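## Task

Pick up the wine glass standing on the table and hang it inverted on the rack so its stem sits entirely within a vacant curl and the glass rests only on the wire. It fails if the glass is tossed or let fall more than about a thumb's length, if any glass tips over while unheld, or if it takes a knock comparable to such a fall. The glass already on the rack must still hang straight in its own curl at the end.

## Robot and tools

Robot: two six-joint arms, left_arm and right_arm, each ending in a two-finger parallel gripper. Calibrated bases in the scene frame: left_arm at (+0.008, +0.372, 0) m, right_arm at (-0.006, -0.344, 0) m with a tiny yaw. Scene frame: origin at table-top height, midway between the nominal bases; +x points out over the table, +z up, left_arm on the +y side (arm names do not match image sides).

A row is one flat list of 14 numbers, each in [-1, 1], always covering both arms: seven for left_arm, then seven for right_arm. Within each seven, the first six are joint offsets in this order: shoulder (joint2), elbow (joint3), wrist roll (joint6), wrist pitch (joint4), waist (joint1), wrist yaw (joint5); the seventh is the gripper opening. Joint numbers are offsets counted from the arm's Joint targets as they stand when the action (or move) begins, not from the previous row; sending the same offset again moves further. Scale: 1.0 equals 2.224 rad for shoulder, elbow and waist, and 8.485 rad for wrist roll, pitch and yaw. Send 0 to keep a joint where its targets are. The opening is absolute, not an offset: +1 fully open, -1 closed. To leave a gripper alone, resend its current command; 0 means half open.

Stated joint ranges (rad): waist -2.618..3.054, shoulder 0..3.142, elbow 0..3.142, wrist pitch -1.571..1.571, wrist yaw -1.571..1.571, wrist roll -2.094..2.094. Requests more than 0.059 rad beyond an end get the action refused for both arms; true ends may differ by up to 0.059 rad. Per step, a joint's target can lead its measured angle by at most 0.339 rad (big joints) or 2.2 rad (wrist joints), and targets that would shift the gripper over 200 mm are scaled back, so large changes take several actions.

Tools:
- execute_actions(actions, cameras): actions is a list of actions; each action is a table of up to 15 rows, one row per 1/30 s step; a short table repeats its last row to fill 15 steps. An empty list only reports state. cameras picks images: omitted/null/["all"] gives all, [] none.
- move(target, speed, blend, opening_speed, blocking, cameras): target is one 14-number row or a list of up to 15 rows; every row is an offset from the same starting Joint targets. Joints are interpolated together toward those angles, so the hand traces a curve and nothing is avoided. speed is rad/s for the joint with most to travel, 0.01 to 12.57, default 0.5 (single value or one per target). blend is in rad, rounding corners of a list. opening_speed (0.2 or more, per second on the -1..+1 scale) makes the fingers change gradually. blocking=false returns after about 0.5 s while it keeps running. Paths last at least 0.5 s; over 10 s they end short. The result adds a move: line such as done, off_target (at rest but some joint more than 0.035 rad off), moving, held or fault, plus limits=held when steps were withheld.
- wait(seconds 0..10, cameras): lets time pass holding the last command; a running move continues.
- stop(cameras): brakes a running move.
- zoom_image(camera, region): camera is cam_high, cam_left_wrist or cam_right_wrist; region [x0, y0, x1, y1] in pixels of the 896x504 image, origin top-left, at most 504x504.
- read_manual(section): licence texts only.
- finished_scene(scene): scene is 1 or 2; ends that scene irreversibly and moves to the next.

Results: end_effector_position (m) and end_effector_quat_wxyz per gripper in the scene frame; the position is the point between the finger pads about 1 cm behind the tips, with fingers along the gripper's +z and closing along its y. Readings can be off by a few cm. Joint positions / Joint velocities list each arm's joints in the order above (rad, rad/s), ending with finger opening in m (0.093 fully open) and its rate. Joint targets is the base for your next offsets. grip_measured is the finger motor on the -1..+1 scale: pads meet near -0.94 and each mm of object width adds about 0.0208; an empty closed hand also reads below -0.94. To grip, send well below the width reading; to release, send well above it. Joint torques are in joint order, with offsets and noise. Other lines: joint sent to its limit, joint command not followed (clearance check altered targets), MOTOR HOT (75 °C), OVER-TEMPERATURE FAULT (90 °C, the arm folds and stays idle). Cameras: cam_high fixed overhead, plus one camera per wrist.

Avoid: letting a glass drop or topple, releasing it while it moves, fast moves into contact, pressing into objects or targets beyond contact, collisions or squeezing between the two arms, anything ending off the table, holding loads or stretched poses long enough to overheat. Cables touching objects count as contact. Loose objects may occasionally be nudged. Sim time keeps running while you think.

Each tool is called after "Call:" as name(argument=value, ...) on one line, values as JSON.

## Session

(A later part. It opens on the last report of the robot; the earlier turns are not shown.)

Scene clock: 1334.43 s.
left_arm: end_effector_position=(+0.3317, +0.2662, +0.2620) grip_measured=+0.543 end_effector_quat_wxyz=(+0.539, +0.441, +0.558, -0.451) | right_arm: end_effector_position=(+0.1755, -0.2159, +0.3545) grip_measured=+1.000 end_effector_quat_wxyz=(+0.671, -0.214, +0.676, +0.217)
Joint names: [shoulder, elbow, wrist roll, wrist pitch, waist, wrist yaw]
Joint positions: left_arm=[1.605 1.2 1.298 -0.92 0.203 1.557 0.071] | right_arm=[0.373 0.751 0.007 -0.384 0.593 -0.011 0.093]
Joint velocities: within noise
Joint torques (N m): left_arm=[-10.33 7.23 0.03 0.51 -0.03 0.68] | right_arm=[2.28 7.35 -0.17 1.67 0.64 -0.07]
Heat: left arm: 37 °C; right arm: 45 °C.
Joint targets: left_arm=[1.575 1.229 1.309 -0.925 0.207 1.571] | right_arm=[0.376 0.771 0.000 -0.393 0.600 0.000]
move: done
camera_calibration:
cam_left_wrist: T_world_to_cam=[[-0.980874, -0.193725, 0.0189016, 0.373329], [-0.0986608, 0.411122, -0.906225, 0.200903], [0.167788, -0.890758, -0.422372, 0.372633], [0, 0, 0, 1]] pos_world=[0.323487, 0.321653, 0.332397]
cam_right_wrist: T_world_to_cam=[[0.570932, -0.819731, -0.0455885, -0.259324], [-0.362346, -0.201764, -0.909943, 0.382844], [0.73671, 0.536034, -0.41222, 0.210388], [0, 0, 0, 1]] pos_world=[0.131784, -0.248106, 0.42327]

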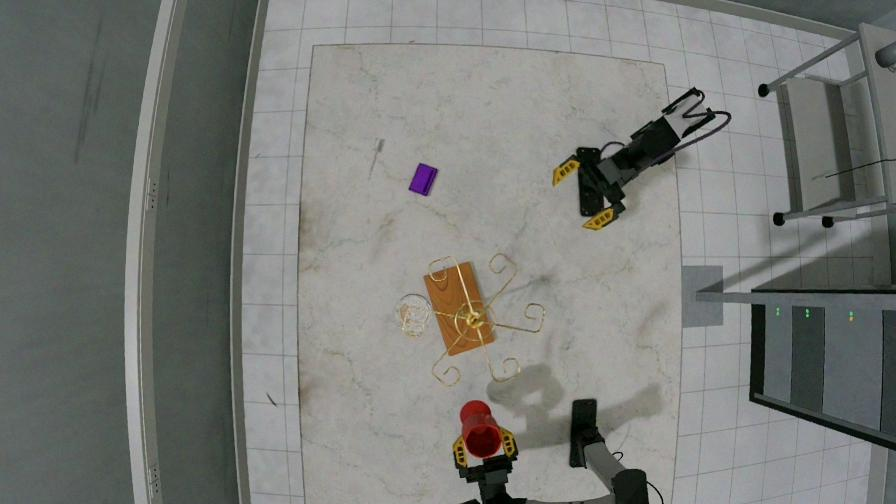

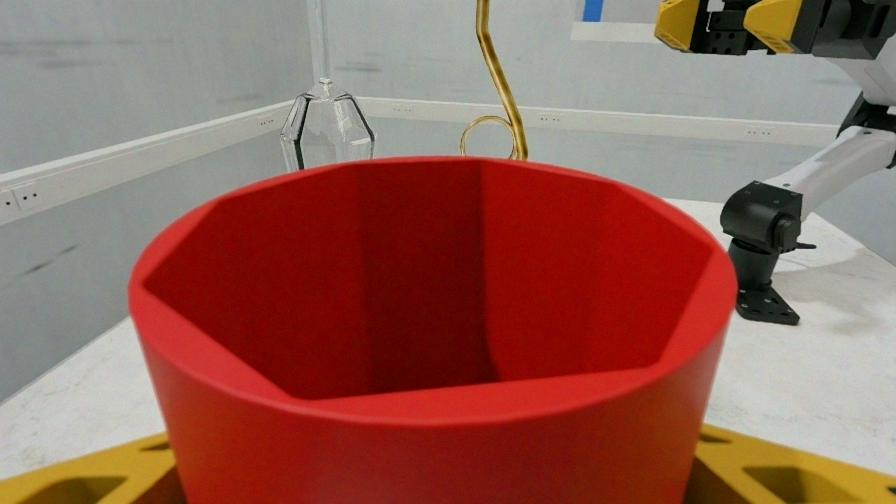

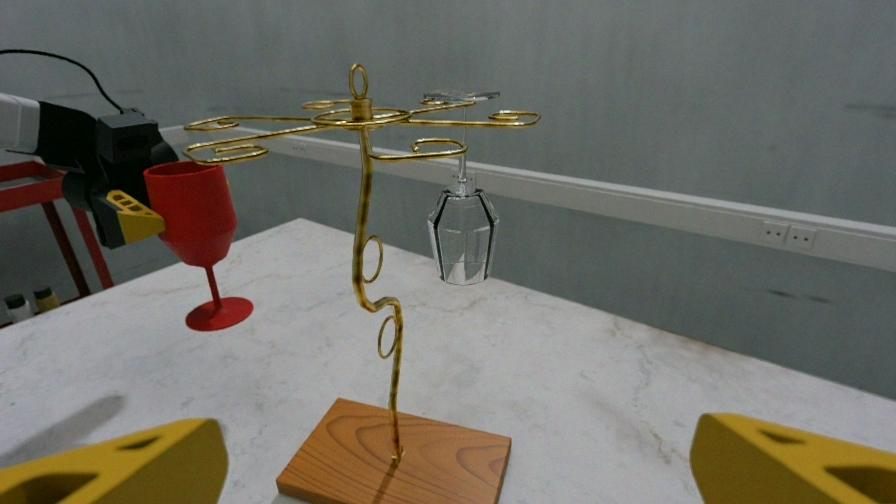

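Call:
move(target=[0,0,-0.3716,0,0,0,0.42,0,0,0,0,0,0,1], speed=0.9)

Scene clock: 1360.20 s.
left_arm: end_effector_position=(+0.3525, +0.2730, +0.2409) grip_measured=+0.543 end_effector_quat_wxyz=(-0.251, -0.472, +0.597, -0.598) | right_arm: end_effector_position=(+0.1755, -0.2159, +0.3545) grip_measured=+1.000 end_effector_quat_wxyz=(+0.671, -0.214, +0.676, +0.217)
Joint names: [shoulder, elbow, wrist roll, wrist pitch, waist, wrist yaw]
Joint positions: left_arm=[1.605 1.2 -1.473 -0.765 0.203 1.396 0.071] | right_arm=[0.373 0.751 0.007 -0.384 0.593 -0.011 0.093]
Joint velocities: within noise
Joint torques (N m): left_arm=[-10.47 7.31 -4.45 -0.73 0.01 2.07] | right_arm=[2.18 7.34 -0.15 1.68 0.66 -0.07]
Heat: left arm: 38 °C; right arm: 45 °C.
Joint targets: left_arm=[1.575 1.229 -1.844 -0.925 0.207 1.571] | right_arm=[0.376 0.771 0.000 -0.393 0.600 0.000]
move: off_target (left_arm); left_arm: the wrist roll is farthest, 0.371 rad from its target
camera_calibration:
cam_left_wrist: T_world_to_cam=[[0.857439, 0.167701, 0.486492, -0.463958], [-0.509796, 0.148149, 0.847443, -0.0246759], [0.0700438, -0.974643, 0.212522, 0.27081], [0, 0, 0, 1]] pos_world=[0.366267, 0.345405, 0.18907]
cam_right_wrist: T_world_to_cam=[[0.570932, -0.819731, -0.0455885, -0.259324], [-0.362346, -0.201764, -0.909943, 0.382844], [0.73671, 0.536034, -0.41222, 0.210388], [0, 0, 0, 1]] pos_world=[0.131784, -0.248106, 0.42327]

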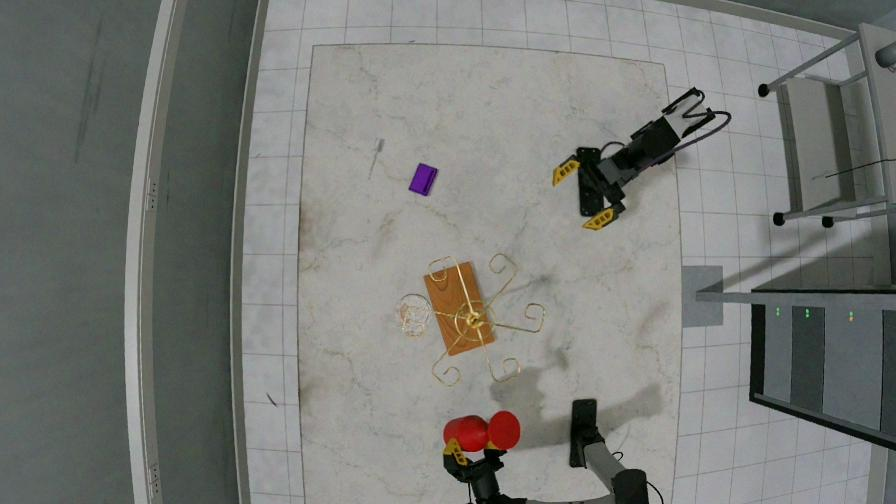

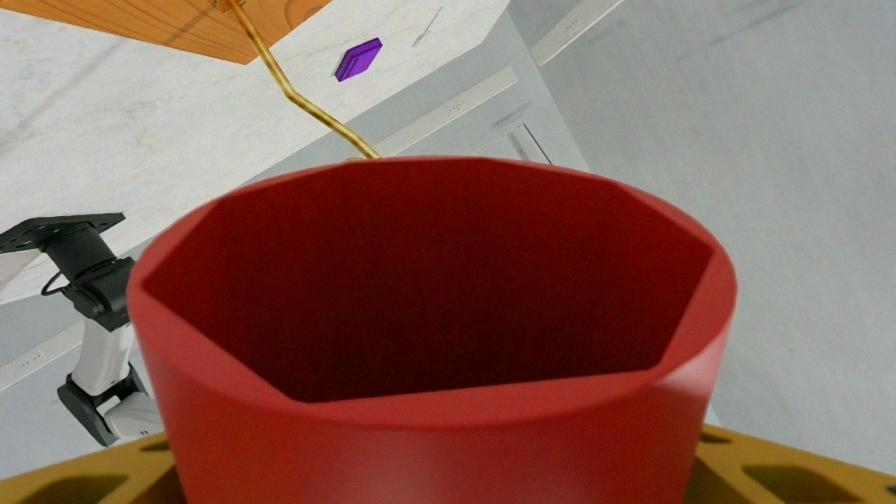

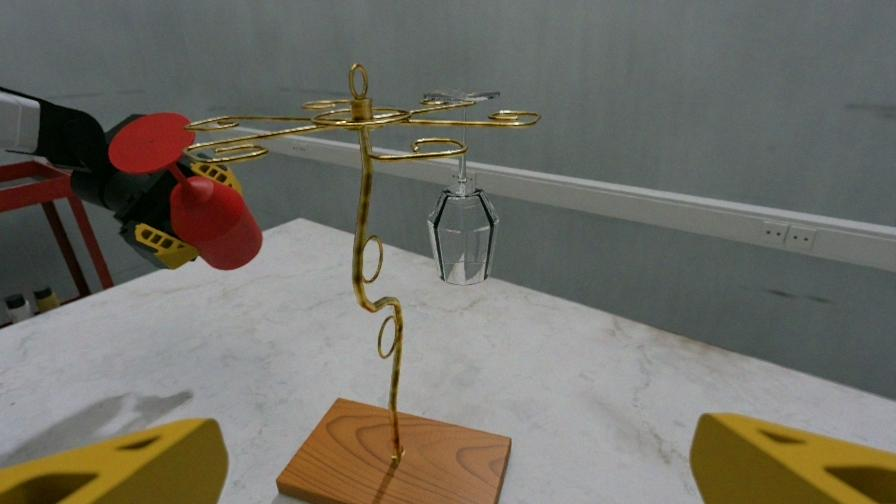

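Call:
zoom_image(camera="cam_high", region=[420, 384, 660, 504])

Call:
zoom_image(camera="cam_right_wrist", region=[0, 60, 280, 300])

Scaled by 2.100 from the camera's 896x504 image, which has a finer 1280x720 frame.

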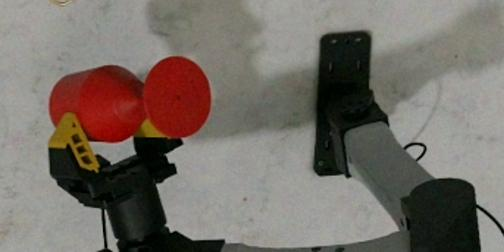

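Scaled by 1.800 from the camera's 896x504 image, which has a finer 1280x720 frame.

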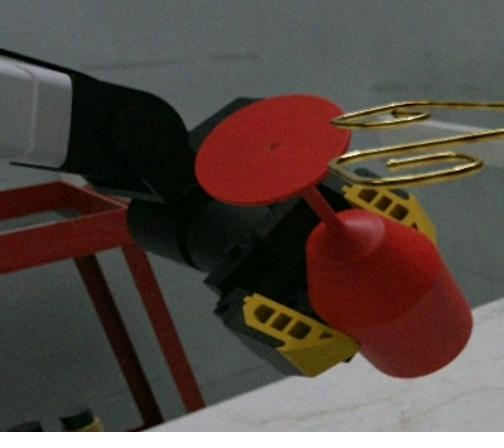

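Call:
move(target=[0,0,0.0700,0,0,0,0.42,0,0,0,0,0,0,1], speed=0.8, cameras=["cam_high","cam_right_wrist"])

Call:
zoom_image(camera="cam_right_wrist", region=[0, 40, 280, 300])

Scene clock: 1614.73 s.
left_arm: end_effector_position=(+0.3391, +0.2681, +0.2545) grip_measured=+0.543 end_effector_quat_wxyz=(-0.226, -0.388, +0.618, -0.645) | right_arm: end_effector_position=(+0.1755, -0.2159, +0.3545) grip_measured=+1.000 end_effector_quat_wxyz=(+0.671, -0.214, +0.676, +0.217)
Joint names: [shoulder, elbow, wrist roll, wrist pitch, waist, wrist yaw]
Joint positions: left_arm=[1.605 1.2 -1.208 -0.856 0.203 1.502 0.071] | right_arm=[0.373 0.751 0.007 -0.384 0.593 -0.011 0.093]
Joint velocities: within noise
Joint torques (N m): left_arm=[-10.37 7.46 -0.56 0.04 -0.05 1.11] | right_arm=[2.24 7.35 -0.19 1.65 0.44 -0.05]
Heat: left arm: 73 °C; right arm: 46 °C. Fold the left arm in close to its base, or ease its load, before you think long.
Joint targets: left_arm=[1.575 1.229 -1.250 -0.925 0.207 1.570] | right_arm=[0.376 0.771 0.000 -0.393 0.600 0.000]
MOTOR HOT: the wrist roll of the left arm reports 73 °C; the controller's stop level is 90 °C. To cool a motor, set the load down, stop pushing, or move to a pose that needs little force.
move: off_target (left_arm); left_arm: the wrist pitch is farthest, 0.069 rad from its target
camera_calibration:
cam_right_wrist: T_world_to_cam=[[0.570932, -0.819731, -0.0455885, -0.259324], [-0.362346, -0.201764, -0.909943, 0.382844], [0.73671, 0.536034, -0.41222, 0.210388], [0, 0, 0, 1]] pos_world=[0.131784, -0.248106, 0.42327]
Images, in order (width x height): cam_high 896x504, cam_right_wrist 896x504.

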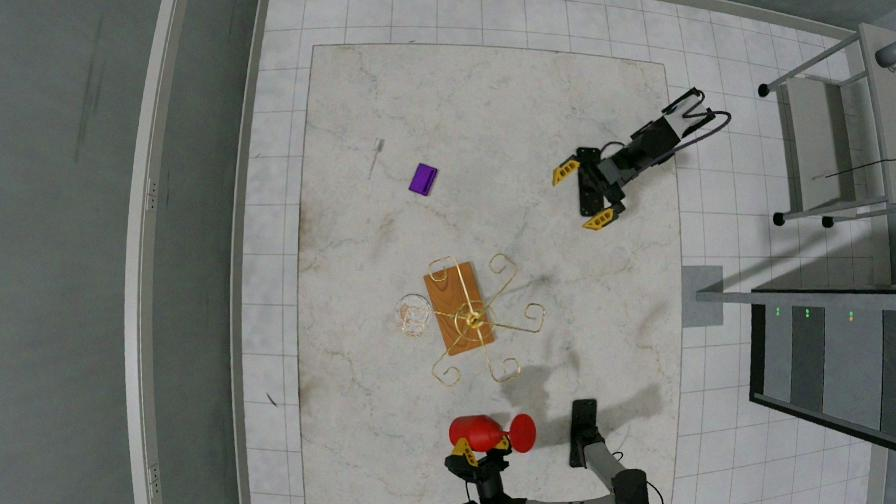

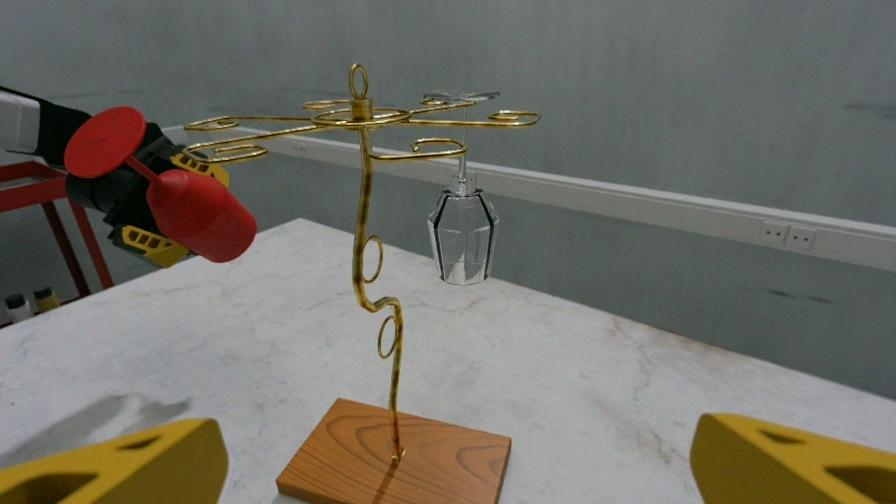

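Scaled by 1.800 from the camera's 896x504 image, which has a finer 1280x720 frame.

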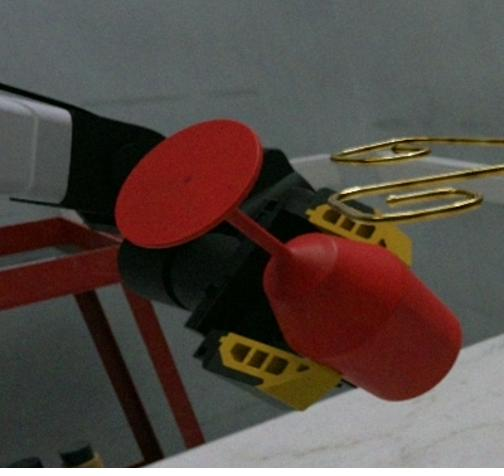

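Call:
move(target=[0,0,0.3016,0,0,0,0.42,0,0,0,0,0,0,1], speed=1.0, cameras=["cam_high"])

Scene clock: 1625.60 s.
left_arm: end_effector_position=(+0.3322, +0.2663, +0.2598) grip_measured=+0.543 end_effector_quat_wxyz=(+0.536, +0.442, +0.563, -0.448) | right_arm: end_effector_position=(+0.1755, -0.2159, +0.3545) grip_measured=+1.000 end_effector_quat_wxyz=(+0.671, -0.214, +0.676, +0.217)
Joint names: [shoulder, elbow, wrist roll, wrist pitch, waist, wrist yaw]
Joint positions: left_arm=[1.605 1.2 1.296 -0.921 0.203 1.544 0.071] | right_arm=[0.373 0.751 0.007 -0.384 0.593 -0.011 0.093]
Joint velocities: within noise
Joint torques (N m): left_arm=[-10.32 7.32 0.08 0.53 0.18 0.76] | right_arm=[2.17 7.38 -0.14 1.67 0.31 -0.04]
Heat: left arm: 64 °C; right arm: 46 °C.
Joint targets: left_arm=[1.575 1.229 1.309 -0.925 0.207 1.570] | right_arm=[0.376 0.771 0.000 -0.393 0.600 0.000]
MOTOR HOT: cleared for the motors of the left arm.
move: done
Images, in order (width x height): cam_high 896x504.

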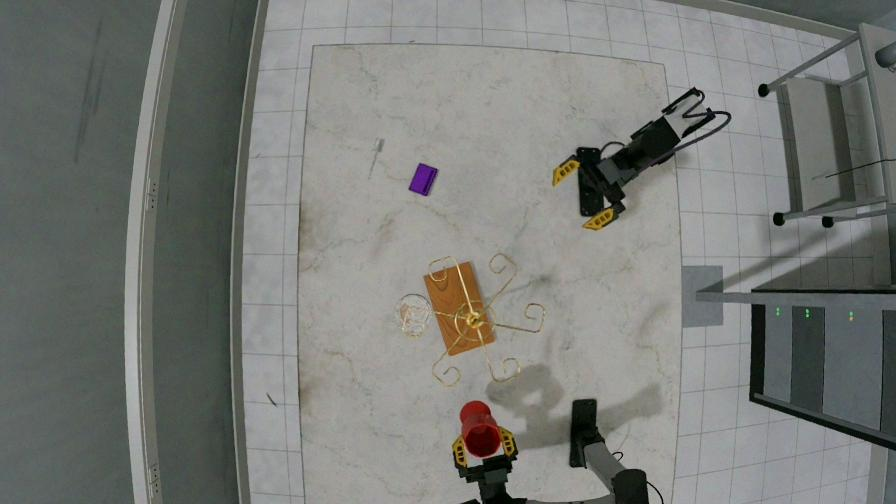

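Call:
move(target=[[0.0346,-0.1111,0,0.0364,0,0,0.42,0,0,0,0,0,0,1],[0.0603,-0.1430,0,0.0514,0,0,0.42,0,0,0,0,0,0,1],[0.0832,-0.1601,0,0.0618,0,0,0.42,0,0,0,0,0,0,1]], speed=0.4, blend=0.03, cameras=["cam_right_wrist"])

Scene clock: 1788.87 s.
left_arm: end_effector_position=(+0.3276, +0.2654, +0.1469) grip_measured=+0.543 end_effector_quat_wxyz=(+0.542, +0.449, +0.557, -0.441) | right_arm: end_effector_position=(+0.1755, -0.2159, +0.3545) grip_measured=+1.000 end_effector_quat_wxyz=(+0.671, -0.214, +0.676, +0.217)
Joint names: [shoulder, elbow, wrist roll, wrist pitch, waist, wrist yaw]
Joint positions: left_arm=[1.758 0.877 1.297 -0.421 0.203 1.546 0.071] | right_arm=[0.373 0.751 0.007 -0.384 0.593 -0.011 0.093]
Joint velocities: within noise
Joint torques (N m): left_arm=[-7.75 3.63 0.09 0.71 -0.05 0.73] | right_arm=[2.32 7.28 -0.11 1.7 0.5 -0.04]
Heat: left arm: 44 °C; right arm: 46 °C.
Joint targets: left_arm=[1.760 0.873 1.309 -0.401 0.207 1.570] | right_arm=[0.376 0.771 0.000 -0.393 0.600 0.000]
move: done
camera_calibration:
cam_right_wrist: T_world_to_cam=[[0.570932, -0.819731, -0.0455885, -0.259324], [-0.362346, -0.201764, -0.909943, 0.382844], [0.73671, 0.536034, -0.41222, 0.210388], [0, 0, 0, 1]] pos_world=[0.131784, -0.248106, 0.42327]
Images, in order (width x height): cam_right_wrist 896x504.

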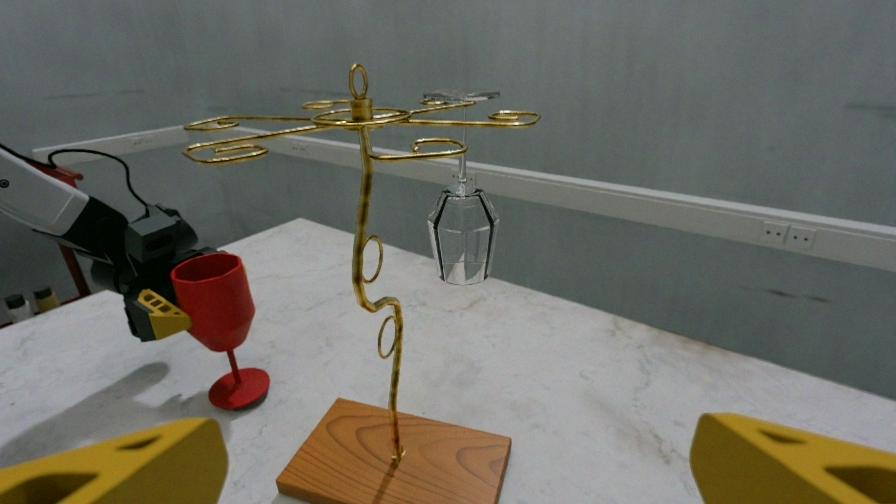

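Call:
move(target=[0.0148,-0.0112,0,0.0077,0,0,0.42,0,0,0,0,0,0,1], speed=0.1, cameras=["cam_right_wrist"])

Scene clock: 1802.47 s.
left_arm: end_effector_position=(+0.3280, +0.2654, +0.1362) grip_measured=+0.543 end_effector_quat_wxyz=(+0.545, +0.452, +0.553, -0.438) | right_arm: end_effector_position=(+0.1755, -0.2159, +0.3545) grip_measured=+1.000 end_effector_quat_wxyz=(+0.671, -0.214, +0.676, +0.217)
Joint names: [shoulder, elbow, wrist roll, wrist pitch, waist, wrist yaw]
Joint positions: left_arm=[1.786 0.855 1.297 -0.358 0.203 1.549 0.071] | right_arm=[0.373 0.751 0.007 -0.384 0.593 -0.011 0.093]
Joint velocities: within noise
Joint torques (N m): left_arm=[-7.38 3.36 0.11 0.77 0.02 0.7] | right_arm=[2.1 7.38 -0.22 1.69 0.36 -0.09]
Heat: left arm: 44 °C; right arm: 46 °C.
Joint targets: left_arm=[1.793 0.848 1.309 -0.335 0.207 1.570] | right_arm=[0.376 0.771 0.000 -0.393 0.600 0.000]
move: done
camera_calibration:
cam_right_wrist: T_world_to_cam=[[0.570932, -0.819731, -0.0455885, -0.259324], [-0.362346, -0.201764, -0.909943, 0.382844], [0.73671, 0.536034, -0.41222, 0.210388], [0, 0, 0, 1]] pos_world=[0.131784, -0.248106, 0.42327]
Images, in order (width x height): cam_right_wrist 896x504.

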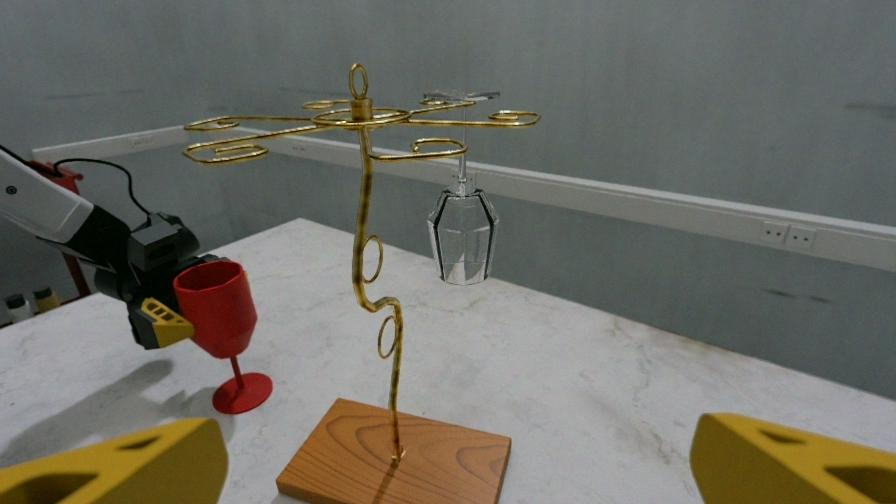

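Call:
move(target=[0,0,0,0,0,0,1,0,0,0,0,0,0,1], opening_speed=0.4, cameras=["cam_left_wrist","cam_right_wrist","cam_high"])

Scene clock: 1808.83 s.
left_arm: end_effector_position=(+0.3279, +0.2654, +0.1370) grip_measured=+1.000 end_effector_quat_wxyz=(+0.547, +0.453, +0.551, -0.439) | right_arm: end_effector_position=(+0.1755, -0.2159, +0.3545) grip_measured=+1.000 end_effector_quat_wxyz=(+0.671, -0.214, +0.676, +0.217)
Joint names: [shoulder, elbow, wrist roll, wrist pitch, waist, wrist yaw]
Joint positions: left_arm=[1.786 0.855 1.297 -0.354 0.203 1.554 0.093] | right_arm=[0.373 0.751 0.007 -0.384 0.593 -0.011 0.093]
Joint velocities: within noise
Joint torques (N m): left_arm=[-7.46 3.37 0.1 0.8 -0.05 0.66] | right_arm=[2.19 7.3 -0.16 1.66 0.53 -0.08]
Heat: left arm: 44 °C; right arm: 46 °C.
Joint targets: left_arm=[1.793 0.848 1.309 -0.335 0.207 1.570] | right_arm=[0.376 0.771 0.000 -0.393 0.600 0.000]
move: done
camera_calibration:
cam_left_wrist: T_world_to_cam=[[-0.980646, -0.194609, -0.0214784, 0.377417], [-0.0638574, 0.42161, -0.904526, 0.0731321], [0.185085, -0.885648, -0.425877, 0.313266], [0, 0, 0, 1]] pos_world=[0.316801, 0.320059, 0.207669]
cam_right_wrist: T_world_to_cam=[[0.570932, -0.819731, -0.0455885, -0.259324], [-0.362346, -0.201764, -0.909943, 0.382844], [0.73671, 0.536034, -0.41222, 0.210388], [0, 0, 0, 1]] pos_world=[0.131784, -0.248106, 0.42327]

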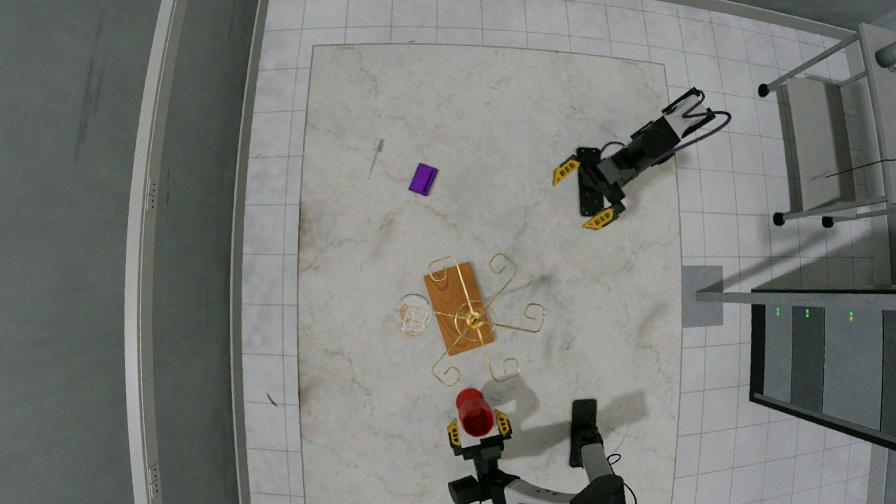

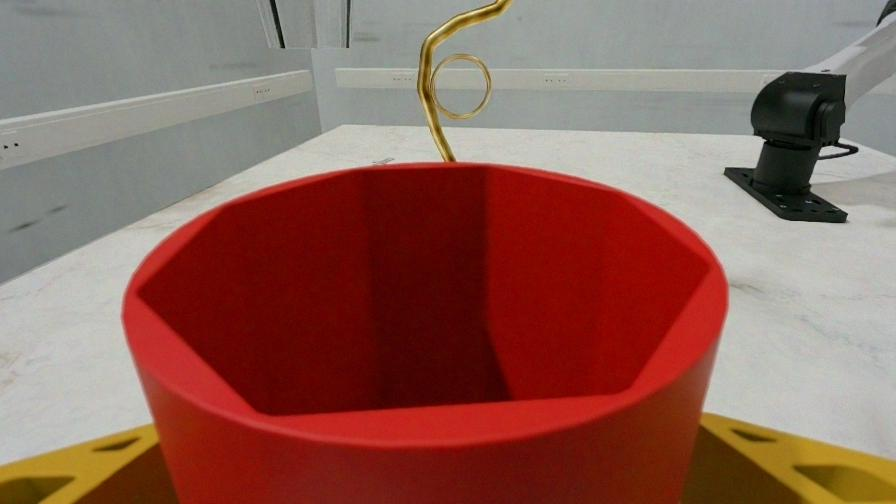

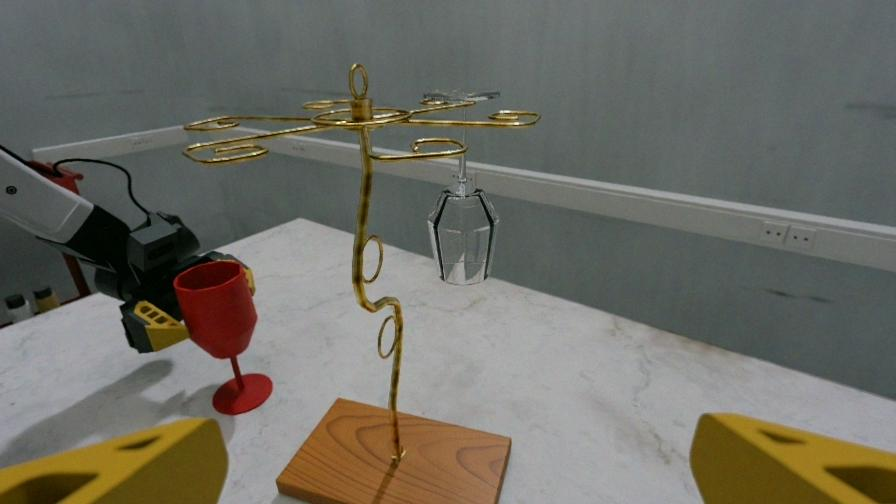

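Call:
move(target=[[-0.0166,0.0166,0,-0.0028,0,0,1,0,0,0,0,0,0,1],[-0.0531,0.0468,0,-0.0209,0,0,1,0,0,0,0,0,0,1]], speed=0.2, cameras=["cam_left_wrist","cam_right_wrist"])

Scene clock: 1922.63 s.
left_arm: end_effector_position=(+0.3289, +0.2656, +0.1716) grip_measured=+1.000 end_effector_quat_wxyz=(+0.547, +0.452, +0.551, -0.440) | right_arm: end_effector_position=(+0.1755, -0.2159, +0.3545) grip_measured=+1.000 end_effector_quat_wxyz=(+0.671, -0.214, +0.676, +0.217)
Joint names: [shoulder, elbow, wrist roll, wrist pitch, waist, wrist yaw]
Joint positions: left_arm=[1.707 0.926 1.297 -0.508 0.203 1.555 0.093] | right_arm=[0.373 0.751 0.007 -0.384 0.593 -0.011 0.093]
Joint velocities: within noise
Joint torques (N m): left_arm=[-10.84 6.43 0.05 0.57 -0.05 0.64] | right_arm=[2.39 7.24 -0.15 1.7 0.53 -0.11]
Heat: left arm: 42 °C; right arm: 46 °C.
Joint targets: left_arm=[1.675 0.952 1.309 -0.513 0.207 1.570] | right_arm=[0.376 0.771 0.000 -0.393 0.600 0.000]
move: done
camera_calibration:
cam_left_wrist: T_world_to_cam=[[-0.980758, -0.194426, -0.0176697, 0.378446], [-0.066952, 0.419984, -0.905059, 0.105917], [0.183388, -0.88646, -0.42492, 0.328567], [0, 0, 0, 1]] pos_world=[0.318, 0.320358, 0.242163]
cam_right_wrist: T_world_to_cam=[[0.570932, -0.819731, -0.0455885, -0.259324], [-0.362346, -0.201764, -0.909943, 0.382844], [0.73671, 0.536034, -0.41222, 0.210388], [0, 0, 0, 1]] pos_world=[0.131784, -0.248106, 0.42327]
Images, in order (width x height): cam_left_wrist 896x504, cam_right_wrist 896x504.

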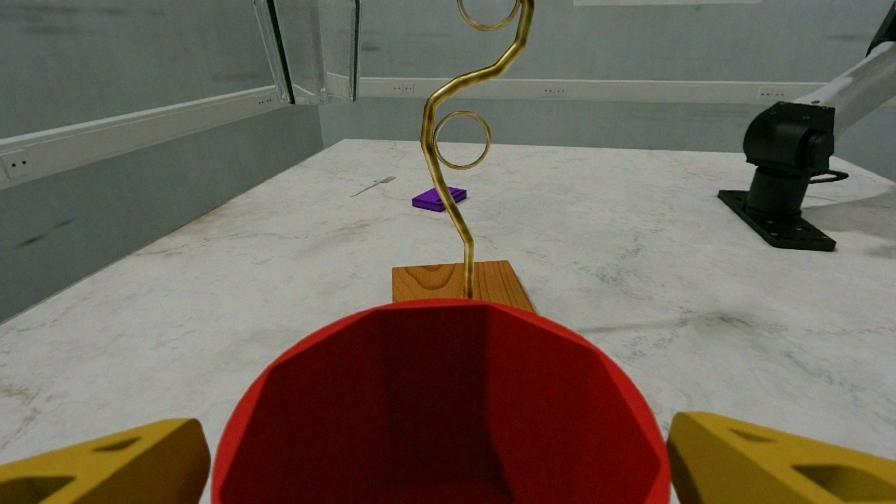

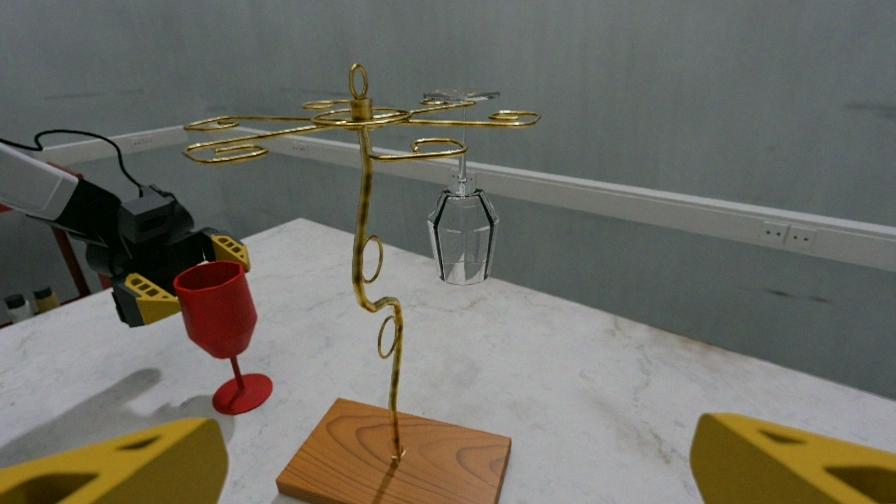

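Call:
move(target=[[-0.0445,0.0755,0,-0.0317,0,0,1,0,0,0,0,0,0,1],[-0.1686,0.0216,0,-0.0515,0.1344,0,1,0,0,0,0,0,0,1],[-0.0944,0.0396,-0.2793,-0.0928,0.1344,0,1,0,0,0,0,0,0,1]], speed=0.8, blend=0.03)

Scene clock: 1951.60 s.
left_arm: end_effector_position=(+0.2895, +0.3344, +0.2408) grip_measured=+1.000 end_effector_quat_wxyz=(+0.042, +0.384, -0.618, +0.685) | right_arm: end_effector_position=(+0.1755, -0.2159, +0.3545) grip_measured=+1.000 end_effector_quat_wxyz=(+0.671, -0.214, +0.676, +0.217)
Joint names: [shoulder, elbow, wrist roll, wrist pitch, waist, wrist yaw]
Joint positions: left_arm=[1.457 1.012 -0.524 -1.218 0.502 1.512 0.093] | right_arm=[0.373 0.751 0.007 -0.384 0.593 -0.011 0.093]
Joint velocities: within noise
Joint torques (N m): left_arm=[-4.77 6.79 -6.48 -0.59 -0.2 1.11] | right_arm=[2.4 7.27 -0.17 1.68 0.51 -0.09]
Heat: left arm: 44 °C; right arm: 46 °C.
Joint targets: left_arm=[1.465 1.040 -1.061 -1.300 0.506 1.570] | right_arm=[0.376 0.771 0.000 -0.393 0.600 0.000]
move: off_target (left_arm); left_arm: the wrist roll is farthest, 0.536 rad from its target
camera_calibration:
cam_left_wrist: T_world_to_cam=[[0.520121, 0.239108, 0.81994, -0.42669], [-0.841144, -0.0231325, 0.540317, 0.161286], [0.148162, -0.970717, 0.189093, 0.316695], [0, 0, 0, 1]] pos_world=[0.310673, 0.413178, 0.20283]
cam_right_wrist: T_world_to_cam=[[0.570932, -0.819731, -0.0455885, -0.259324], [-0.362346, -0.201764, -0.909943, 0.382844], [0.73671, 0.536034, -0.41222, 0.210388], [0, 0, 0, 1]] pos_world=[0.131784, -0.248106, 0.42327]

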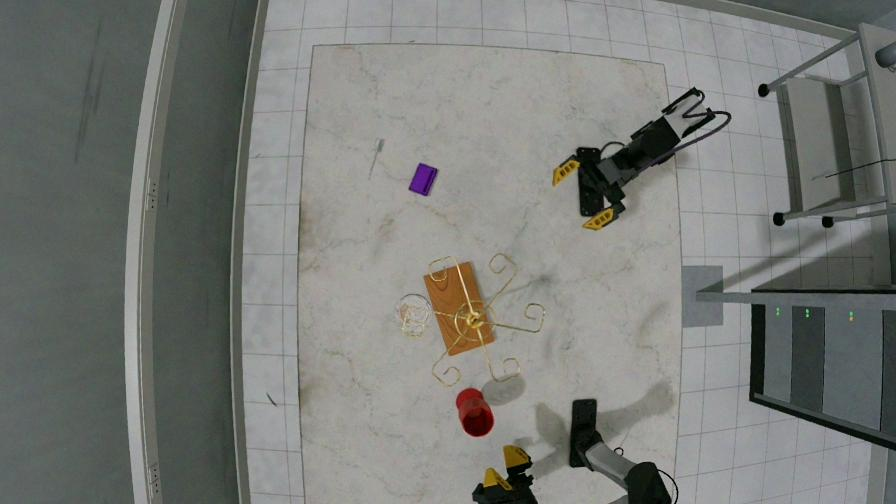

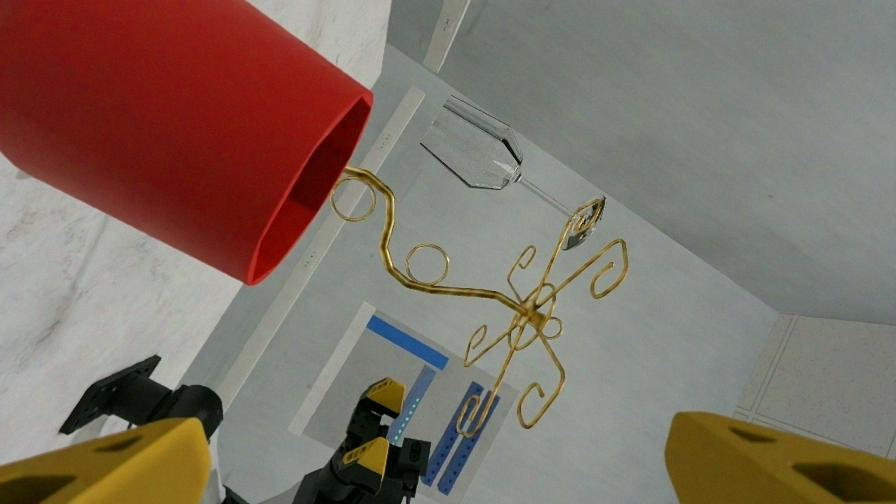

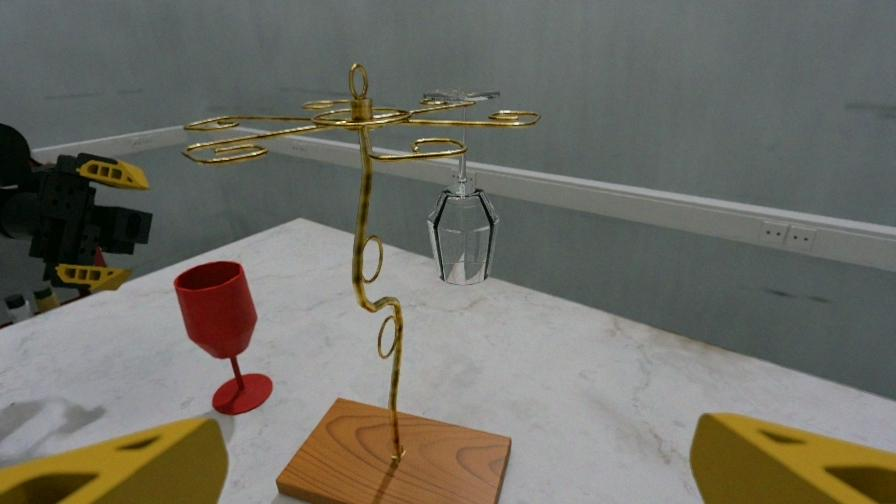

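Call:
move(target=[0,0,0.125,0.03,0,0,1,0,0,0,0,0,0,1], speed=0.8, cameras=["cam_high","cam_right_wrist"])

Call:
zoom_image(camera="cam_high", region=[440, 384, 690, 504])

Call:
zoom_image(camera="cam_right_wrist", region=[0, 80, 200, 300])

Scene clock: 1964.03 s.
left_arm: end_effector_position=(+0.3009, +0.3403, +0.2476) grip_measured=+1.000 end_effector_quat_wxyz=(+0.194, -0.157, +0.696, -0.674) | right_arm: end_effector_position=(+0.1755, -0.2159, +0.3545) grip_measured=+1.000 end_effector_quat_wxyz=(+0.671, -0.214, +0.676, +0.217)
Joint names: [shoulder, elbow, wrist roll, wrist pitch, waist, wrist yaw]
Joint positions: left_arm=[1.457 1.012 -0.009 -1.058 0.502 1.554 0.093] | right_arm=[0.373 0.751 0.007 -0.384 0.593 -0.011 0.093]
Joint velocities: within noise
Joint torques (N m): left_arm=[-4.93 7.06 0.06 0.5 -0.1 0.67] | right_arm=[2.25 7.36 -0.16 1.67 0.51 -0.07]
Heat: left arm: 50 °C; right arm: 46 °C.
Joint targets: left_arm=[1.465 1.040 -0.001 -1.046 0.506 1.570] | right_arm=[0.376 0.771 0.000 -0.393 0.600 0.000]
move: done
camera_calibration:
cam_right_wrist: T_world_to_cam=[[0.570932, -0.819731, -0.0455885, -0.259324], [-0.362346, -0.201764, -0.909943, 0.382844], [0.73671, 0.536034, -0.41222, 0.210388], [0, 0, 0, 1]] pos_world=[0.131784, -0.248106, 0.42327]
Images, in order (width x height): cam_high 896x504, cam_right_wrist 896x504.

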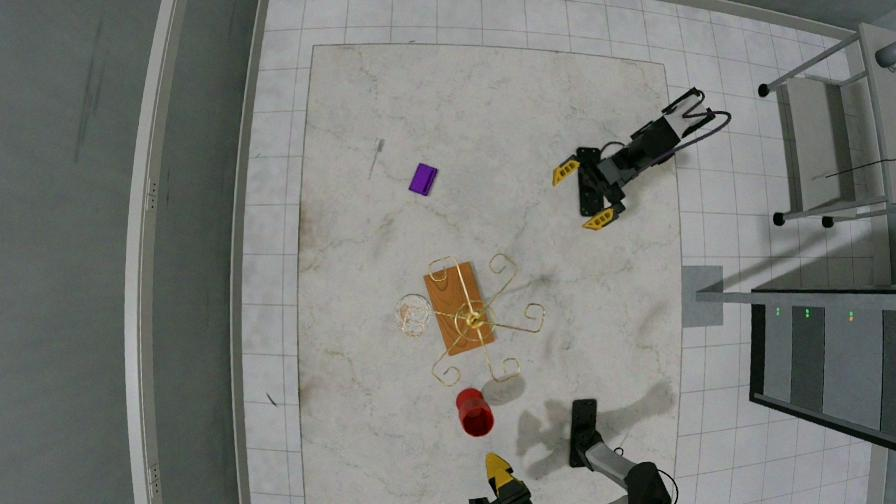

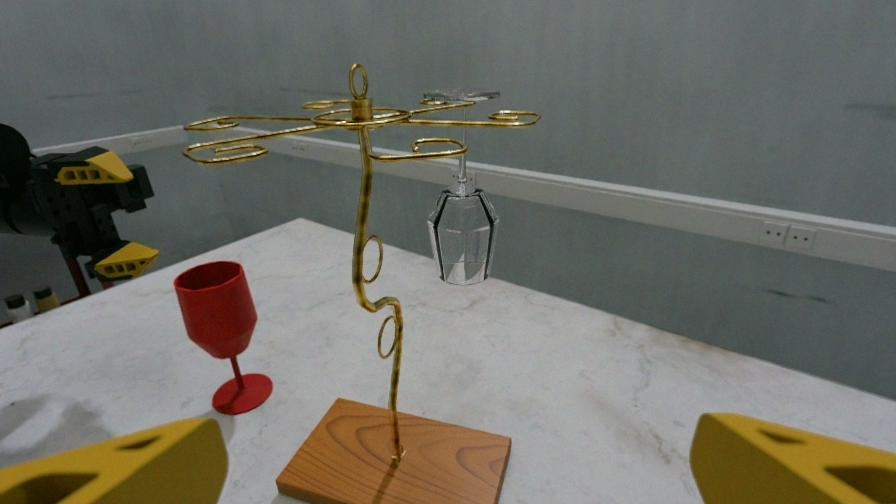

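Scaled by 2.016 from the camera's 896x504 image, which has a finer 1280x720 frame.

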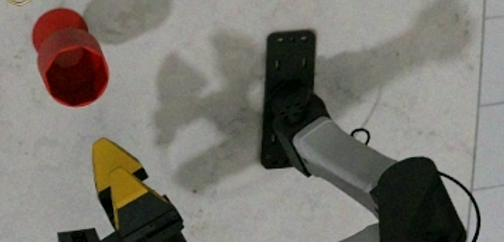

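Scaled by 2.291 from the camera's 896x504 image, which has a finer 1280x720 frame.

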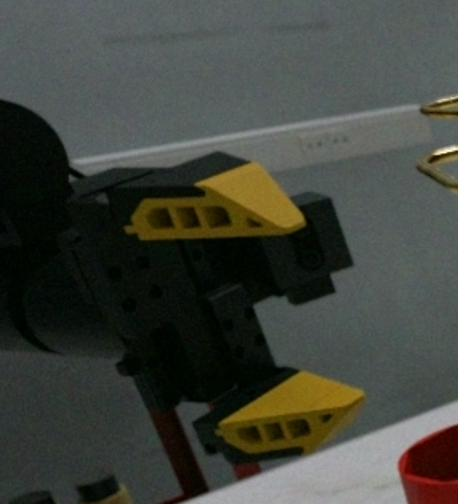

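Call:
move(target=[[-0.0157,-0.0719,-0.0942,0.0643,0,0,1,0,0,0,0,0,0,1],[-0.0297,-0.1304,-0.2002,0.0702,0,0,1,0,0,0,0,0,0,1]], speed=0.8, blend=0.05, cameras=["cam_high","cam_right_wrist"])

Scene clock: 2050.17 s.
left_arm: end_effector_position=(+0.3065, +0.3435, +0.1997) grip_measured=+1.000 end_effector_quat_wxyz=(+0.201, +0.520, -0.495, +0.667) | right_arm: end_effector_position=(+0.1755, -0.2159, +0.3545) grip_measured=+1.000 end_effector_quat_wxyz=(+0.671, -0.214, +0.676, +0.217)
Joint names: [shoulder, elbow, wrist roll, wrist pitch, waist, wrist yaw]
Joint positions: left_arm=[1.426 0.759 -1.589 -0.419 0.502 1.537 0.093] | right_arm=[0.373 0.751 0.007 -0.384 0.593 -0.011 0.093]
Joint velocities: within noise
Joint torques (N m): left_arm=[-8.06 4.05 -1.38 0.59 -0.24 0.75] | right_arm=[2.3 7.34 -0.17 1.7 0.57 -0.05]
Heat: left arm: 40 °C; right arm: 46 °C.
Joint targets: left_arm=[1.399 0.750 -1.699 -0.450 0.506 1.571] | right_arm=[0.376 0.771 0.000 -0.393 0.600 0.000]
move: off_target (left_arm); left_arm: the wrist roll is farthest, 0.111 rad from its target
camera_calibration:
cam_right_wrist: T_world_to_cam=[[0.570932, -0.819731, -0.0455885, -0.259324], [-0.362346, -0.201764, -0.909943, 0.382844], [0.73671, 0.536034, -0.41222, 0.210388], [0, 0, 0, 1]] pos_world=[0.131784, -0.248106, 0.42327]
Images, in order (width x height): cam_high 896x504, cam_right_wrist 896x504.

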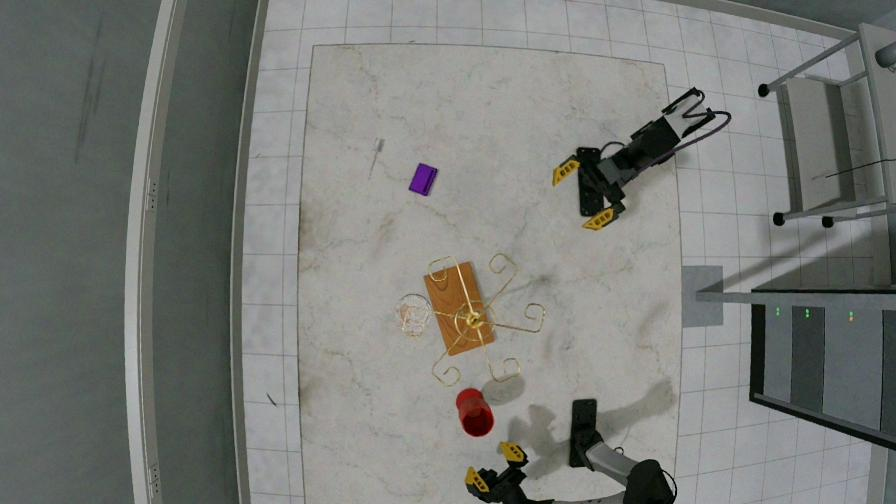

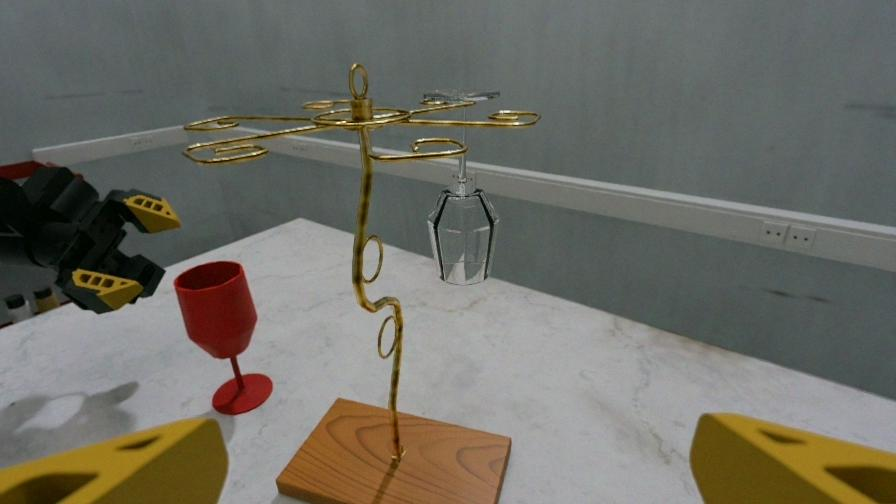

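Call:
zoom_image(camera="cam_right_wrist", region=[0, 130, 220, 340])

Call:
zoom_image(camera="cam_high", region=[450, 404, 690, 504])

Scaled by 2.291 from the camera's 896x504 image, which has a finer 1280x720 frame.

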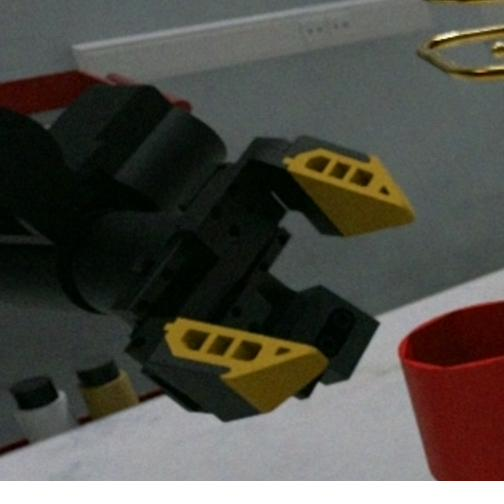

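Scaled by 2.100 from the camera's 896x504 image, which has a finer 1280x720 frame.

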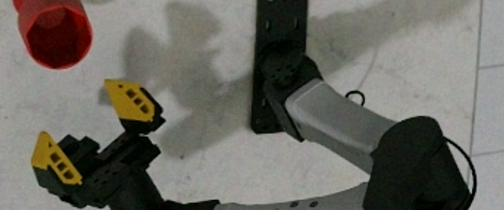

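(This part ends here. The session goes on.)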